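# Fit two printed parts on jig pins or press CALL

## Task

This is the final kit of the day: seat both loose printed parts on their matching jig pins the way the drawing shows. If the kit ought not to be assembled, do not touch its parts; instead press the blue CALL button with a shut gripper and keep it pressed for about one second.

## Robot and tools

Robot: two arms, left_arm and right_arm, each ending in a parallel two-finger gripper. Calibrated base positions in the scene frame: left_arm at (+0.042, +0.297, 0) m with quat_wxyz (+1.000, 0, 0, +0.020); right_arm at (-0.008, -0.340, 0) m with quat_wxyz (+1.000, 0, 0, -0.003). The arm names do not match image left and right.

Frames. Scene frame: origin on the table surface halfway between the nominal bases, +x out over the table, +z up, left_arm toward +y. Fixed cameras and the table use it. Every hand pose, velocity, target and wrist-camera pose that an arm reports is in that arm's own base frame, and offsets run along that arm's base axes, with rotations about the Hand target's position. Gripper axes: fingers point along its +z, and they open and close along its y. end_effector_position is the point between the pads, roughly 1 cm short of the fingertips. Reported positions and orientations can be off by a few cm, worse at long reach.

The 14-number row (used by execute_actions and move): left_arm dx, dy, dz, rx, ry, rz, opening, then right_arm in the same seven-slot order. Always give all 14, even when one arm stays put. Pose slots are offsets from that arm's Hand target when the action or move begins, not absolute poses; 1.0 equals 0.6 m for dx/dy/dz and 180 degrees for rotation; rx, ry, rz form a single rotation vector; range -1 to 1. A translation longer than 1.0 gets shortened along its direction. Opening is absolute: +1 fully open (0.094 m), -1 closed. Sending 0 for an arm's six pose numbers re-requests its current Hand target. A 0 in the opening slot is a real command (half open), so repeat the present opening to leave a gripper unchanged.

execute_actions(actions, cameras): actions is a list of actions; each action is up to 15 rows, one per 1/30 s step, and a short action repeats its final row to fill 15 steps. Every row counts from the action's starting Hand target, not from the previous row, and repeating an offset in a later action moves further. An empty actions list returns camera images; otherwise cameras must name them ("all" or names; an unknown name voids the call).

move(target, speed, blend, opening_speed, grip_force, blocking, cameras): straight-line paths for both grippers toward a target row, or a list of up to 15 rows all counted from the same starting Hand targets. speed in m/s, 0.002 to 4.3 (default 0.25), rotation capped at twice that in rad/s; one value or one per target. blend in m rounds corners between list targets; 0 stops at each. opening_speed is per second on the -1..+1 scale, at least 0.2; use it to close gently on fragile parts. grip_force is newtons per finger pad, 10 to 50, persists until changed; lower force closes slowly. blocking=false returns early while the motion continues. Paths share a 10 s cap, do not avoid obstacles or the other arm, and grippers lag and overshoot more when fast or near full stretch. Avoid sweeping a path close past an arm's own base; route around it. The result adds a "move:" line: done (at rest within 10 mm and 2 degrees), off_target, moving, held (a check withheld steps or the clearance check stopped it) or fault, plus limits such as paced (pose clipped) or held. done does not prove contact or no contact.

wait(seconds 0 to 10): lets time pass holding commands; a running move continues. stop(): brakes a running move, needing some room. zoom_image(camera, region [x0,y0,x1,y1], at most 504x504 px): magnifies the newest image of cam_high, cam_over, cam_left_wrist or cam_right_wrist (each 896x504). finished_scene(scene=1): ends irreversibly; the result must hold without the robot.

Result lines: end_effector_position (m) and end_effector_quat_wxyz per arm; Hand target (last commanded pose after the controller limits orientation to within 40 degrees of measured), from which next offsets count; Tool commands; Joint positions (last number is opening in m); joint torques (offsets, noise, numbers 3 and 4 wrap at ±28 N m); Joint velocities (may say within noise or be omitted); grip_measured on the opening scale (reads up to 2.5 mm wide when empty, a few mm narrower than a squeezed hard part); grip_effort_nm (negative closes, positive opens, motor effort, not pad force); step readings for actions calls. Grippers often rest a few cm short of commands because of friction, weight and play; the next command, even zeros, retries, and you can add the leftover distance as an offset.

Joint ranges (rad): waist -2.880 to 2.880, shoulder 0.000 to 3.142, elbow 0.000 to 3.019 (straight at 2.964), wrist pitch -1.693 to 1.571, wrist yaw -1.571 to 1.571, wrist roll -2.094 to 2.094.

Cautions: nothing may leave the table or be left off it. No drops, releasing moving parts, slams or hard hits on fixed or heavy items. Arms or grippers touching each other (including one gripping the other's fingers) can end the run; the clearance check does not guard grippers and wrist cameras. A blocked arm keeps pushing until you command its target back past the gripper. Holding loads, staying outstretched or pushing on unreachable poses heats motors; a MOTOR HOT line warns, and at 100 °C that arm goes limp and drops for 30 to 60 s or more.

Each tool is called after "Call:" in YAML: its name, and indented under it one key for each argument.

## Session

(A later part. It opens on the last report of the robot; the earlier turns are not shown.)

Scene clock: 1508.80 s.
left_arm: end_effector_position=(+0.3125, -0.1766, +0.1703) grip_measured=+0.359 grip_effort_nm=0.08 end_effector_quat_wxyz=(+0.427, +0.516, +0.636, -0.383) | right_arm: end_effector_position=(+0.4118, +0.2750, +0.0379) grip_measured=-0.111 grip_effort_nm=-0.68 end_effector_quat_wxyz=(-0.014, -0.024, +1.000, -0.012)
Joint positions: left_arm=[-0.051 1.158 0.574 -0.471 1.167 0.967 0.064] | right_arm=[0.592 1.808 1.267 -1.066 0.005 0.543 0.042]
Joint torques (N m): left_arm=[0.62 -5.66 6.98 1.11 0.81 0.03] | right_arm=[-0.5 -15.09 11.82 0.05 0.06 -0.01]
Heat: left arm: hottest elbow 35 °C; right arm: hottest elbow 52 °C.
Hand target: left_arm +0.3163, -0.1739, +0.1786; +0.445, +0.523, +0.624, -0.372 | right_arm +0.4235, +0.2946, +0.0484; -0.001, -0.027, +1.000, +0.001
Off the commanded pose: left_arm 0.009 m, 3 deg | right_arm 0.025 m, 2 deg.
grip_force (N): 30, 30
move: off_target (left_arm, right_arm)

Call:
wait:
  seconds: 0.1
  cameras: ["cam_left_wrist","cam_right_wrist"]

Call:
zoom_image:
  camera: "cam_left_wrist"
  region: [300, 140, 520, 320]

Call:
zoom_image:
  camera: "cam_right_wrist"
  region: [40, 150, 340, 504]

Scene clock: 1522.70 s.
left_arm: end_effector_position=(+0.3125, -0.1766, +0.1703) grip_measured=+0.359 grip_effort_nm=0.09 end_effector_quat_wxyz=(+0.427, +0.516, +0.636, -0.383) | right_arm: end_effector_position=(+0.4118, +0.2750, +0.0379) grip_measured=-0.111 grip_effort_nm=-0.69 end_effector_quat_wxyz=(-0.014, -0.024, +1.000, -0.012)
Joint positions: left_arm=[-0.051 1.158 0.574 -0.471 1.167 0.967 0.064] | right_arm=[0.592 1.808 1.267 -1.066 0.005 0.543 0.042]
Joint torques (N m): left_arm=[0.73 -5.3 6.98 1.2 0.82 0.09] | right_arm=[-0.38 -15.15 11.84 0.08 0.06 -0.01]
Heat: left arm: hottest elbow 35 °C; right arm: hottest elbow 53 °C.
Hand target: left_arm +0.3163, -0.1739, +0.1786; +0.445, +0.523, +0.624, -0.372 | right_arm +0.4235, +0.2946, +0.0484; -0.001, -0.027, +1.000, +0.001
Tool commands: left_gripper/opening=+0.36 right_gripper/opening=-0.3
Off the commanded pose: left_arm 0.009 m, 3 deg | right_arm 0.025 m, 2 deg.
grip_force (N): 30, 30
wait: 0.10 s; at rest from the start
Images, in order (width x height): cam_left_wrist 896x504, cam_right_wrist 896x504.

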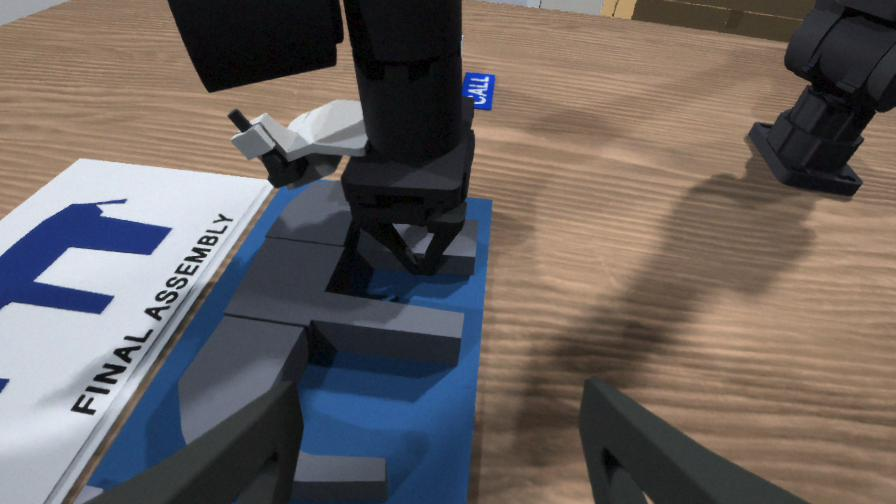

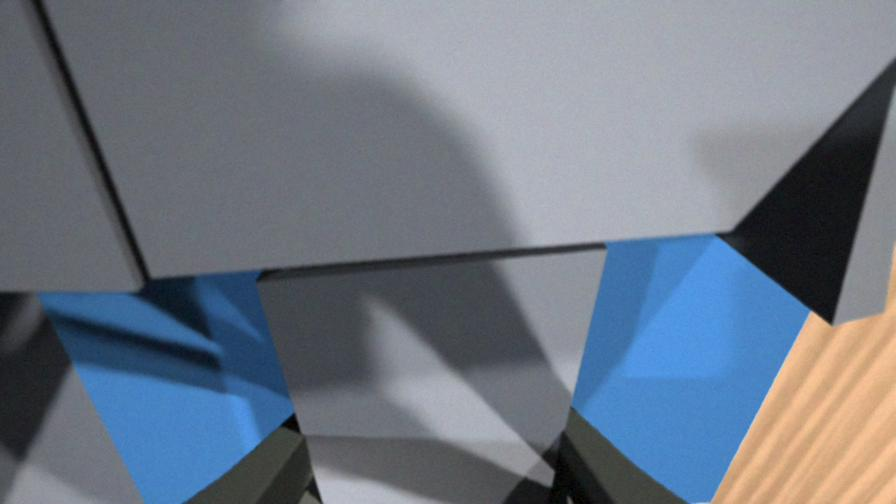

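Scaled by 2.291 from the camera's 896x504 image, which has a finer 1280x720 frame.

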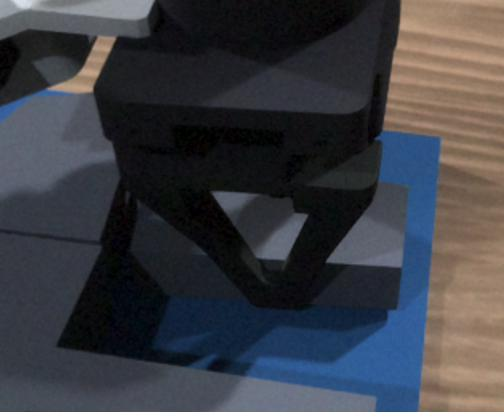

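Scaled by 1.424 from the camera's 896x504 image, which has a finer 1280x720 frame.

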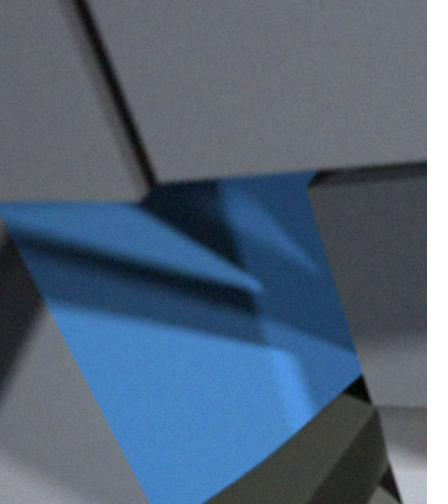

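Call:
move:
  target:
    - [0,0,0,0,0,0,0.36,-0.005,-0.015,-0.03,0.012,-0.012,-0.006,-0.3]
  speed: 0.03
  cameras: ["cam_left_wrist","cam_right_wrist"]

Call:
zoom_image:
  camera: "cam_left_wrist"
  region: [300, 140, 520, 320]

Scene clock: 1567.33 s.
left_arm: end_effector_position=(+0.3125, -0.1766, +0.1703) grip_measured=+0.359 grip_effort_nm=0.08 end_effector_quat_wxyz=(+0.427, +0.516, +0.636, -0.383) | right_arm: end_effector_position=(+0.4144, +0.2759, +0.0337) grip_measured=-0.111 grip_effort_nm=-0.69 end_effector_quat_wxyz=(+0.003, -0.016, +1.000, +0.001)
Joint positions: left_arm=[-0.051 1.158 0.574 -0.471 1.167 0.967 0.064] | right_arm=[0.588 1.796 1.236 -1.005 0.001 0.557 0.042]
Joint torques (N m): left_arm=[1.08 -5.48 7.34 1.01 0.77 0.08] | right_arm=[-1.2 -15.62 6.8 1.66 -0.19 -0.01]
Heat: left arm: hottest elbow 35 °C; right arm: hottest elbow 55 °C.
Hand target: left_arm +0.3163, -0.1739, +0.1786; +0.445, +0.523, +0.624, -0.372 | right_arm +0.4205, +0.2856, +0.0304; +0.019, -0.018, +0.999, +0.019
Off the commanded pose: left_arm 0.009 m, 3 deg | right_arm 0.012 m, 3 deg.
grip_force (N): 30, 30
move: off_target (left_arm, right_arm)
Images, in order (width x height): cam_left_wrist 896x504, cam_right_wrist 896x504.

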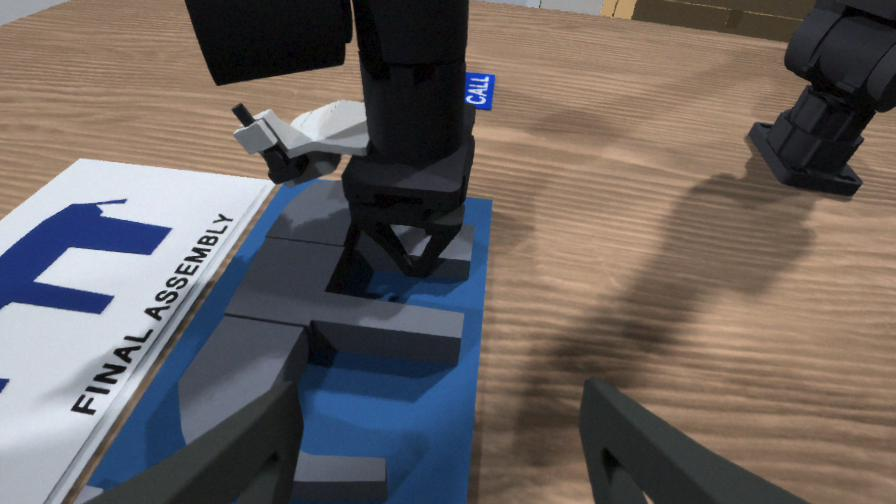

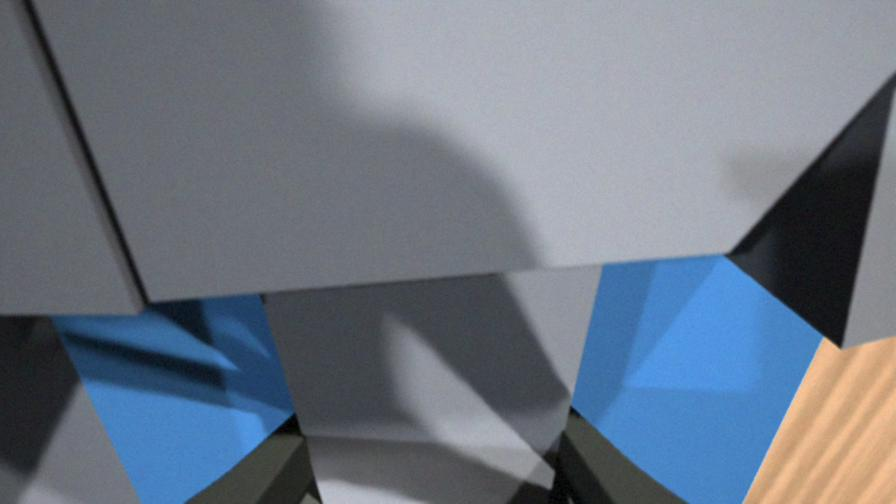

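Scaled by 2.291 from the camera's 896x504 image, which has a finer 1280x720 frame.

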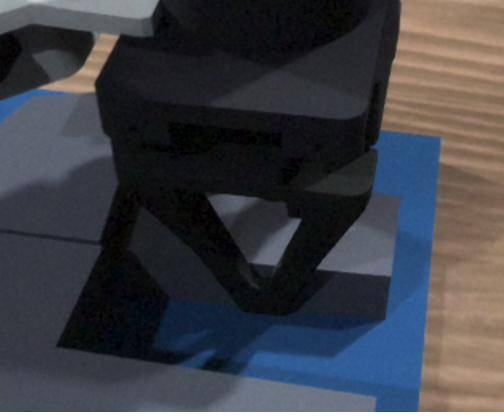

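Call:
move:
  target:
    - [0,0,0,0,0,0,0.36,-0.008,-0.012,-0.025,0.0,0.0,0,-0.3]
  speed: 0.03
  cameras: ["cam_left_wrist","cam_right_wrist"]

Call:
zoom_image:
  camera: "cam_left_wrist"
  region: [300, 140, 520, 320]

Scene clock: 1574.30 s.
left_arm: end_effector_position=(+0.3125, -0.1766, +0.1703) grip_measured=+0.359 grip_effort_nm=0.08 end_effector_quat_wxyz=(+0.427, +0.516, +0.636, -0.383) | right_arm: end_effector_position=(+0.4137, +0.2757, +0.0326) grip_measured=-0.111 grip_effort_nm=-0.68 end_effector_quat_wxyz=(+0.017, -0.017, +1.000, +0.011)
Joint positions: left_arm=[-0.051 1.158 0.574 -0.471 1.167 0.967 0.064] | right_arm=[0.588 1.778 1.205 -0.959 -0.001 0.555 0.042]
Joint torques (N m): left_arm=[1.44 -4.6 7.19 1.14 0.74 0.05] | right_arm=[-1.67 -13.39 5.76 1.69 -0.14 -0.08]
Heat: left arm: hottest elbow 35 °C; right arm: hottest elbow 55 °C.
Hand target: left_arm +0.3163, -0.1739, +0.1786; +0.445, +0.523, +0.624, -0.372 | right_arm +0.4157, +0.2784, +0.0154; +0.019, -0.018, +0.999, +0.019
Off the commanded pose: left_arm 0.009 m, 3 deg | right_arm 0.018 m, 1 deg.
grip_force (N): 30, 30
move: off_target (left_arm, right_arm)
Images, in order (width x height): cam_left_wrist 896x504, cam_right_wrist 896x504.

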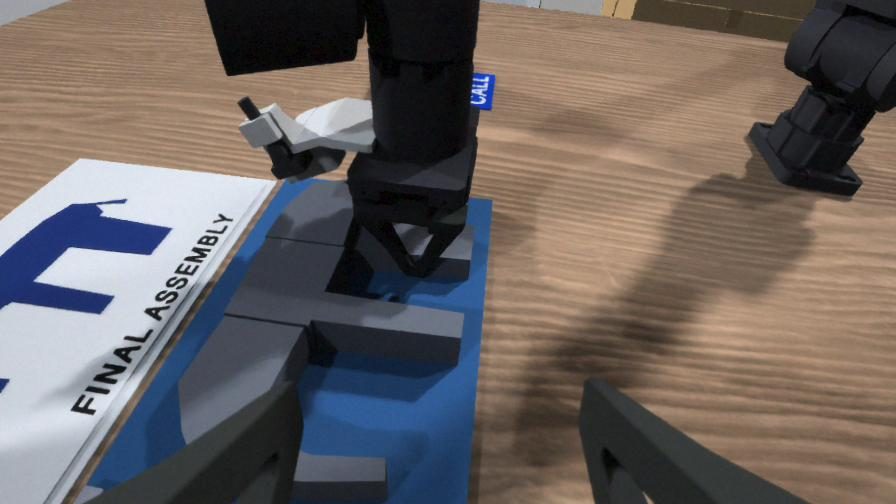

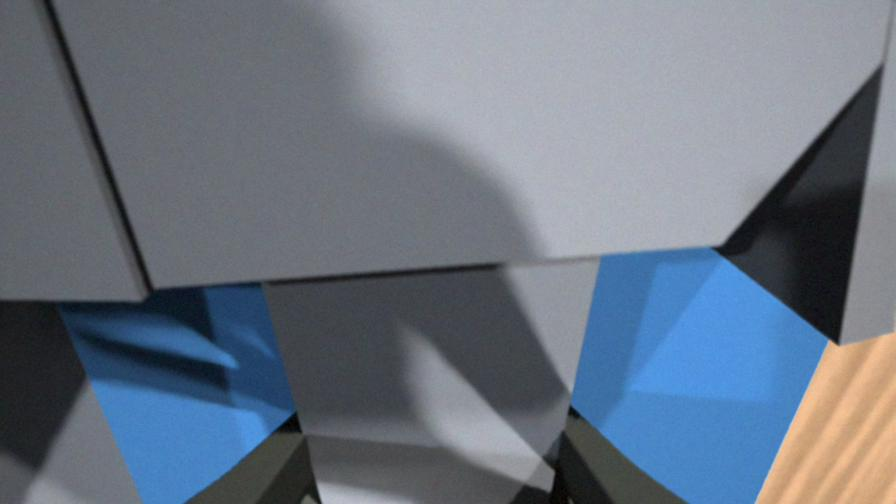

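Scaled by 2.291 from the camera's 896x504 image, which has a finer 1280x720 frame.

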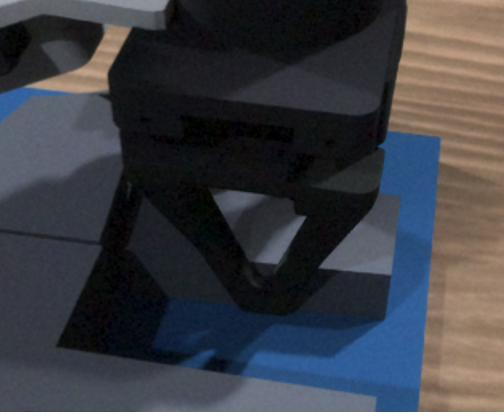

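Call:
move:
  target:
    - [0,0,0,0,0,0,0.36,-0.003,-0.004,0.025,0.0,0.0,0,-0.3]
    - [0,0,0,0,0,0,0.36,-0.003,-0.004,0.025,0.0,0.0,0,0.1]
  speed: 0.03
  opening_speed: 0.3
  cameras: ["cam_left_wrist","cam_right_wrist"]

Scene clock: 1593.20 s.
left_arm: end_effector_position=(+0.3125, -0.1766, +0.1703) grip_measured=+0.359 grip_effort_nm=0.08 end_effector_quat_wxyz=(+0.427, +0.516, +0.636, -0.383) | right_arm: end_effector_position=(+0.4132, +0.2797, +0.0341) grip_measured=+0.098 grip_effort_nm=0.07 end_effector_quat_wxyz=(+0.020, -0.023, +0.999, +0.015)
Joint positions: left_arm=[-0.051 1.158 0.574 -0.471 1.167 0.967 0.064] | right_arm=[0.595 1.775 1.205 -0.952 -0.004 0.548 0.052]
Joint torques (N m): left_arm=[0.91 -4.6 7.28 1.22 0.79 0.04] | right_arm=[-1.79 -15.62 6.45 0.43 -0.03 -0.1]
Heat: left arm: hottest elbow 35 °C; right arm: hottest elbow 52 °C.
Hand target: left_arm +0.3163, -0.1739, +0.1786; +0.445, +0.523, +0.624, -0.372 | right_arm +0.4139, +0.2760, +0.0304; +0.019, -0.018, +0.999, +0.019
Off the commanded pose: left_arm 0.009 m, 3 deg | right_arm 0.005 m, 1 deg.
grip_force (N): 30, 30
move: off_target (left_arm)
Images, in order (width x height): cam_left_wrist 896x504, cam_right_wrist 896x504.

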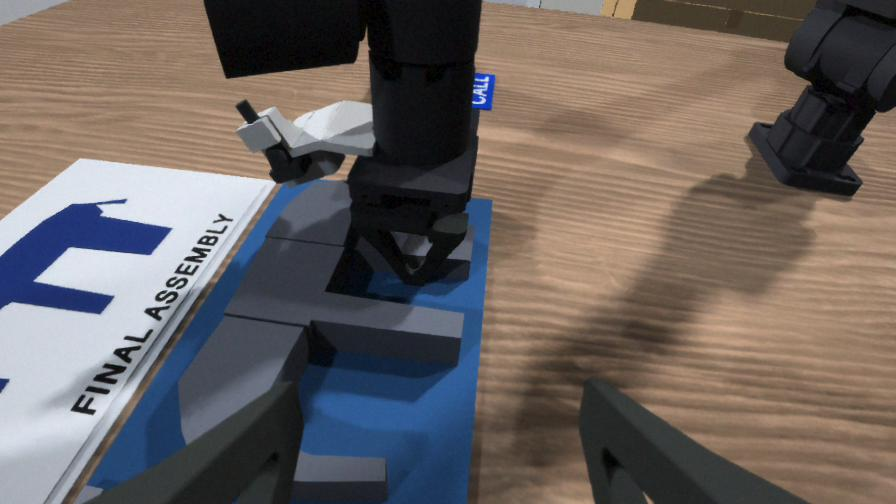

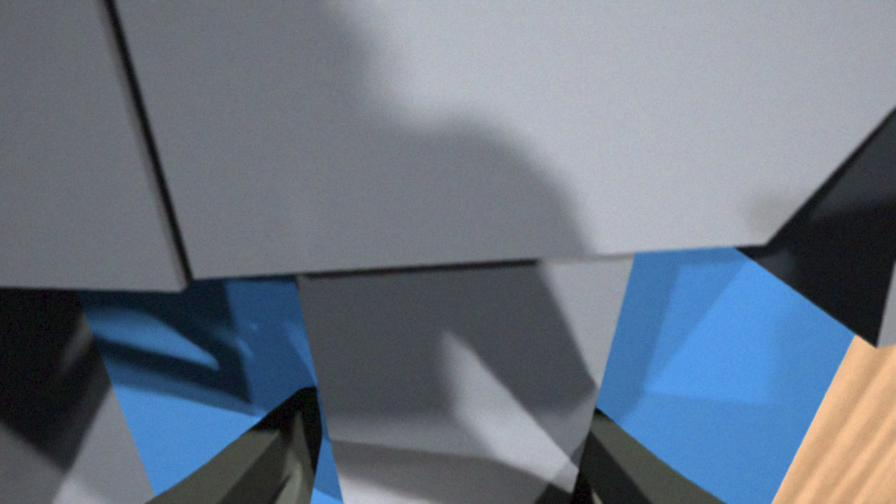

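Call:
move:
  target:
    - [0,0,0,0,0,0,0.36,-0.002,-0.006,0.0,0.0,0.0,0,0.35]
    - [0,0,0,0,0,0,0.36,-0.012,-0.006,0.15,0.0,0.0,0,0.35]
  speed: 0.06
  opening_speed: 0.5
  cameras: ["cam_left_wrist","cam_right_wrist"]

Scene clock: 1601.87 s.
left_arm: end_effector_position=(+0.3125, -0.1766, +0.1703) grip_measured=+0.359 grip_effort_nm=0.08 end_effector_quat_wxyz=(+0.427, +0.516, +0.636, -0.383) | right_arm: end_effector_position=(+0.3837, +0.2629, +0.0857) grip_measured=+0.348 grip_effort_nm=0.07 end_effector_quat_wxyz=(-0.017, -0.025, +1.000, -0.002)
Joint positions: left_arm=[-0.051 1.158 0.574 -0.471 1.167 0.967 0.064] | right_arm=[0.596 1.676 1.225 -1.152 -0.015 0.546 0.063]
Joint torques (N m): left_arm=[0.09 -5.19 7.27 1.06 0.79 0.09] | right_arm=[-1.67 -17.2 13.27 -0.4 0.11 -0.06]
Heat: left arm: hottest elbow 35 °C; right arm: hottest elbow 51 °C.
Hand target: left_arm +0.3163, -0.1739, +0.1786; +0.445, +0.523, +0.624, -0.372 | right_arm +0.4067, +0.2724, +0.1204; +0.019, -0.018, +0.999, +0.019
Off the commanded pose: left_arm 0.009 m, 3 deg | right_arm 0.043 m, 5 deg.
grip_force (N): 30, 30
move: off_target (left_arm, right_arm)
Images, in order (width x height): cam_left_wrist 896x504, cam_right_wrist 896x504.

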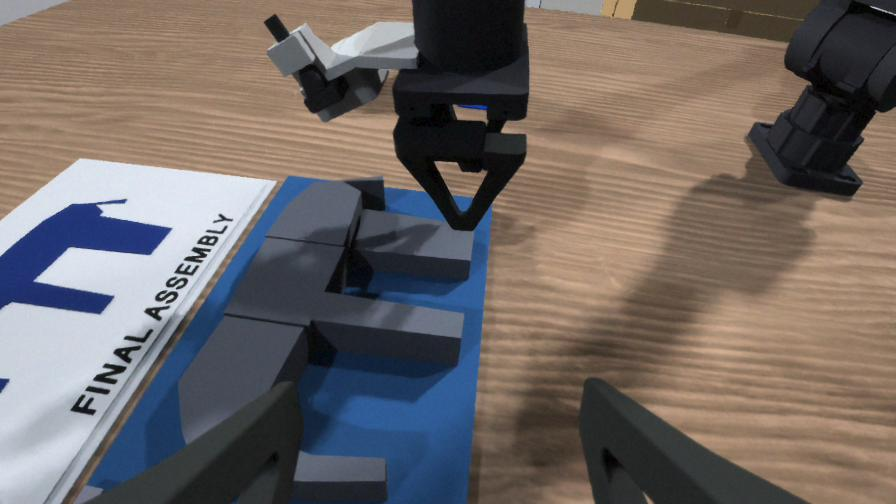

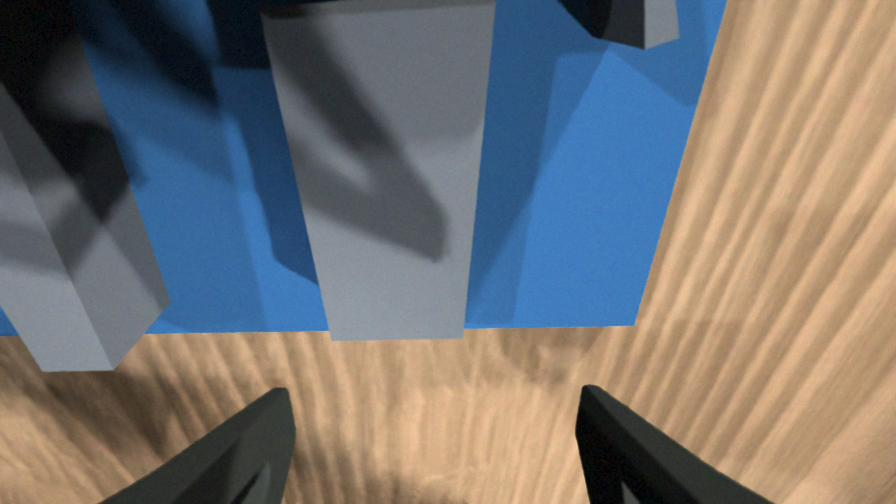

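Call:
move:
  target: [0,0,0.1,0,0,0,0.36,-0.2,-0.25,0.15,0.0,0.0,0,0.35]
  speed: 0.3
  cameras: ["all"]

Call:
zoom_image:
  camera: "cam_left_wrist"
  region: [180, 160, 520, 420]

Call:
zoom_image:
  camera: "cam_over"
  region: [270, 200, 600, 450]

Scene clock: 1607.93 s.
left_arm: end_effector_position=(+0.3033, -0.1762, +0.2140) grip_measured=+0.359 grip_effort_nm=0.09 end_effector_quat_wxyz=(+0.423, +0.514, +0.638, -0.387) | right_arm: end_effector_position=(+0.2897, +0.1247, +0.2075) grip_measured=+0.348 grip_effort_nm=0.07 end_effector_quat_wxyz=(+0.017, -0.014, +1.000, +0.015)
Joint positions: left_arm=[-0.051 1.055 0.637 -0.649 1.168 0.967 0.064] | right_arm=[0.4 1.141 1.015 -1.402 -0.015 0.371 0.063]
Joint torques (N m): left_arm=[0.32 -3.37 11.52 0.17 0.79 0.03] | right_arm=[-1.96 -7.41 8.62 -0.27 -0.01 -0.15]
Heat: left arm: hottest elbow 36 °C; right arm: hottest elbow 53 °C.
Hand target: left_arm +0.3163, -0.1739, +0.2386; +0.445, +0.523, +0.624, -0.372 | right_arm +0.2867, +0.1224, +0.2104; +0.019, -0.018, +0.999, +0.019
Off the commanded pose: left_arm 0.028 m, 4 deg | right_arm 0.005 m, 1 deg.
grip_force (N): 30, 30
move: off_target (left_arm)

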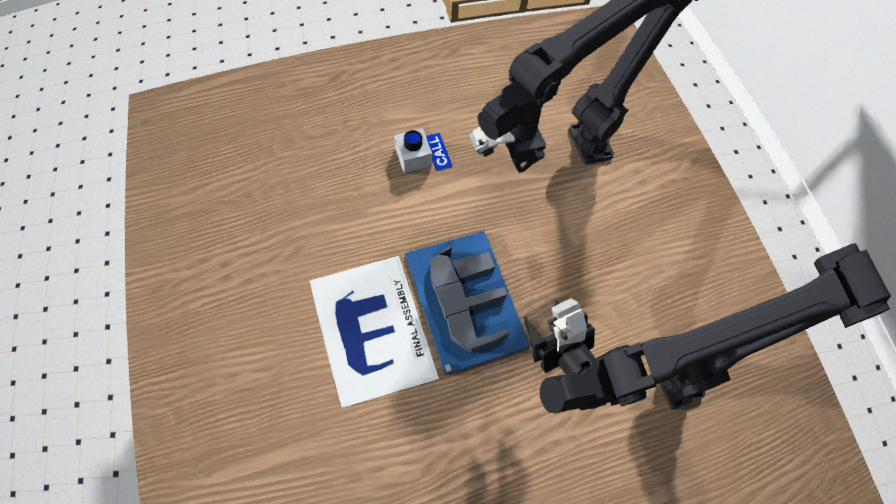

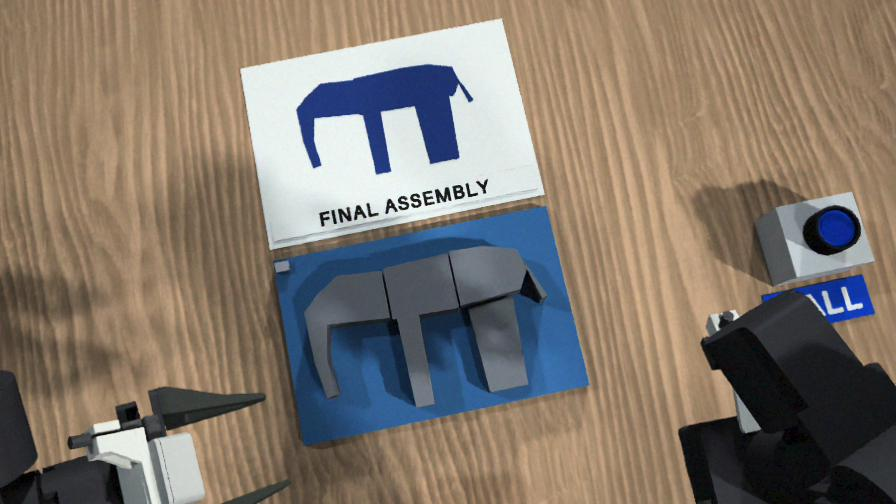

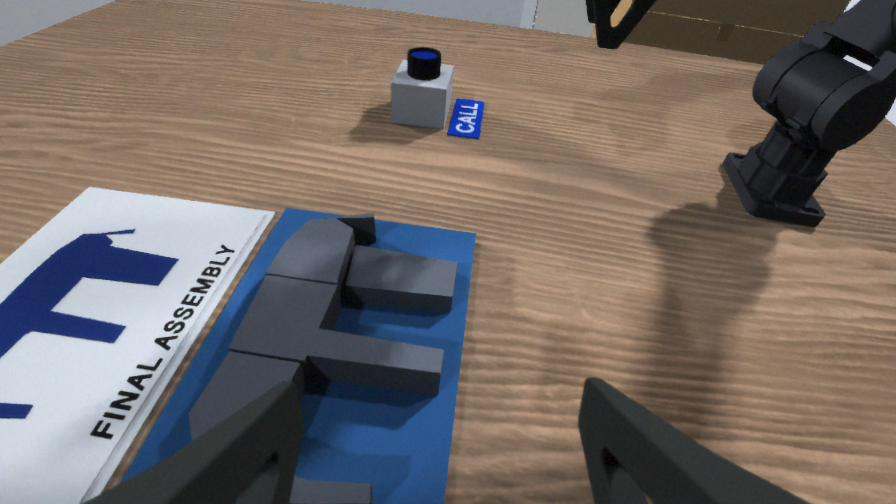

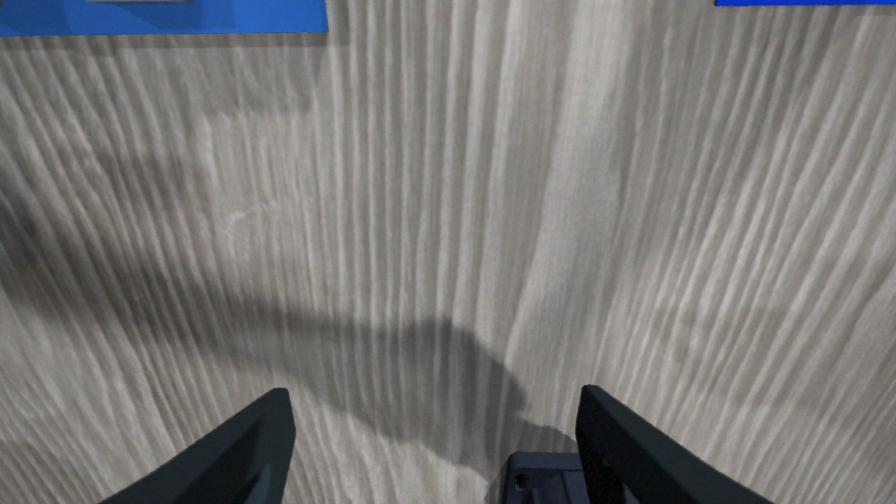

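Scaled by 1.482 from the camera's 896x504 image, which has a finer 1280x720 frame.

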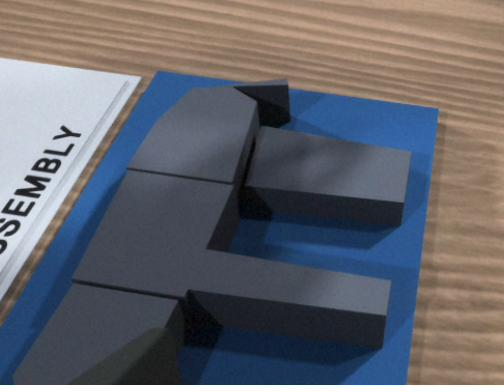

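Scaled by 1.527 from the camera's 896x504 image, which has a finer 1280x720 frame.

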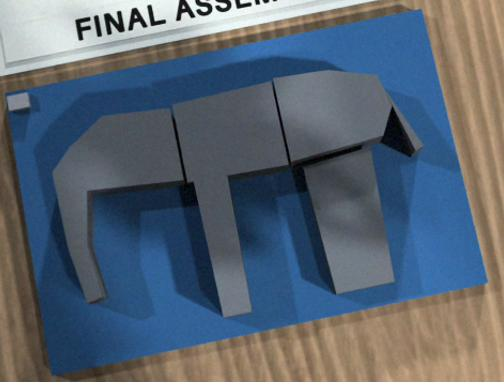

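Call:
finished_scene:

The scene is finished: the task was done.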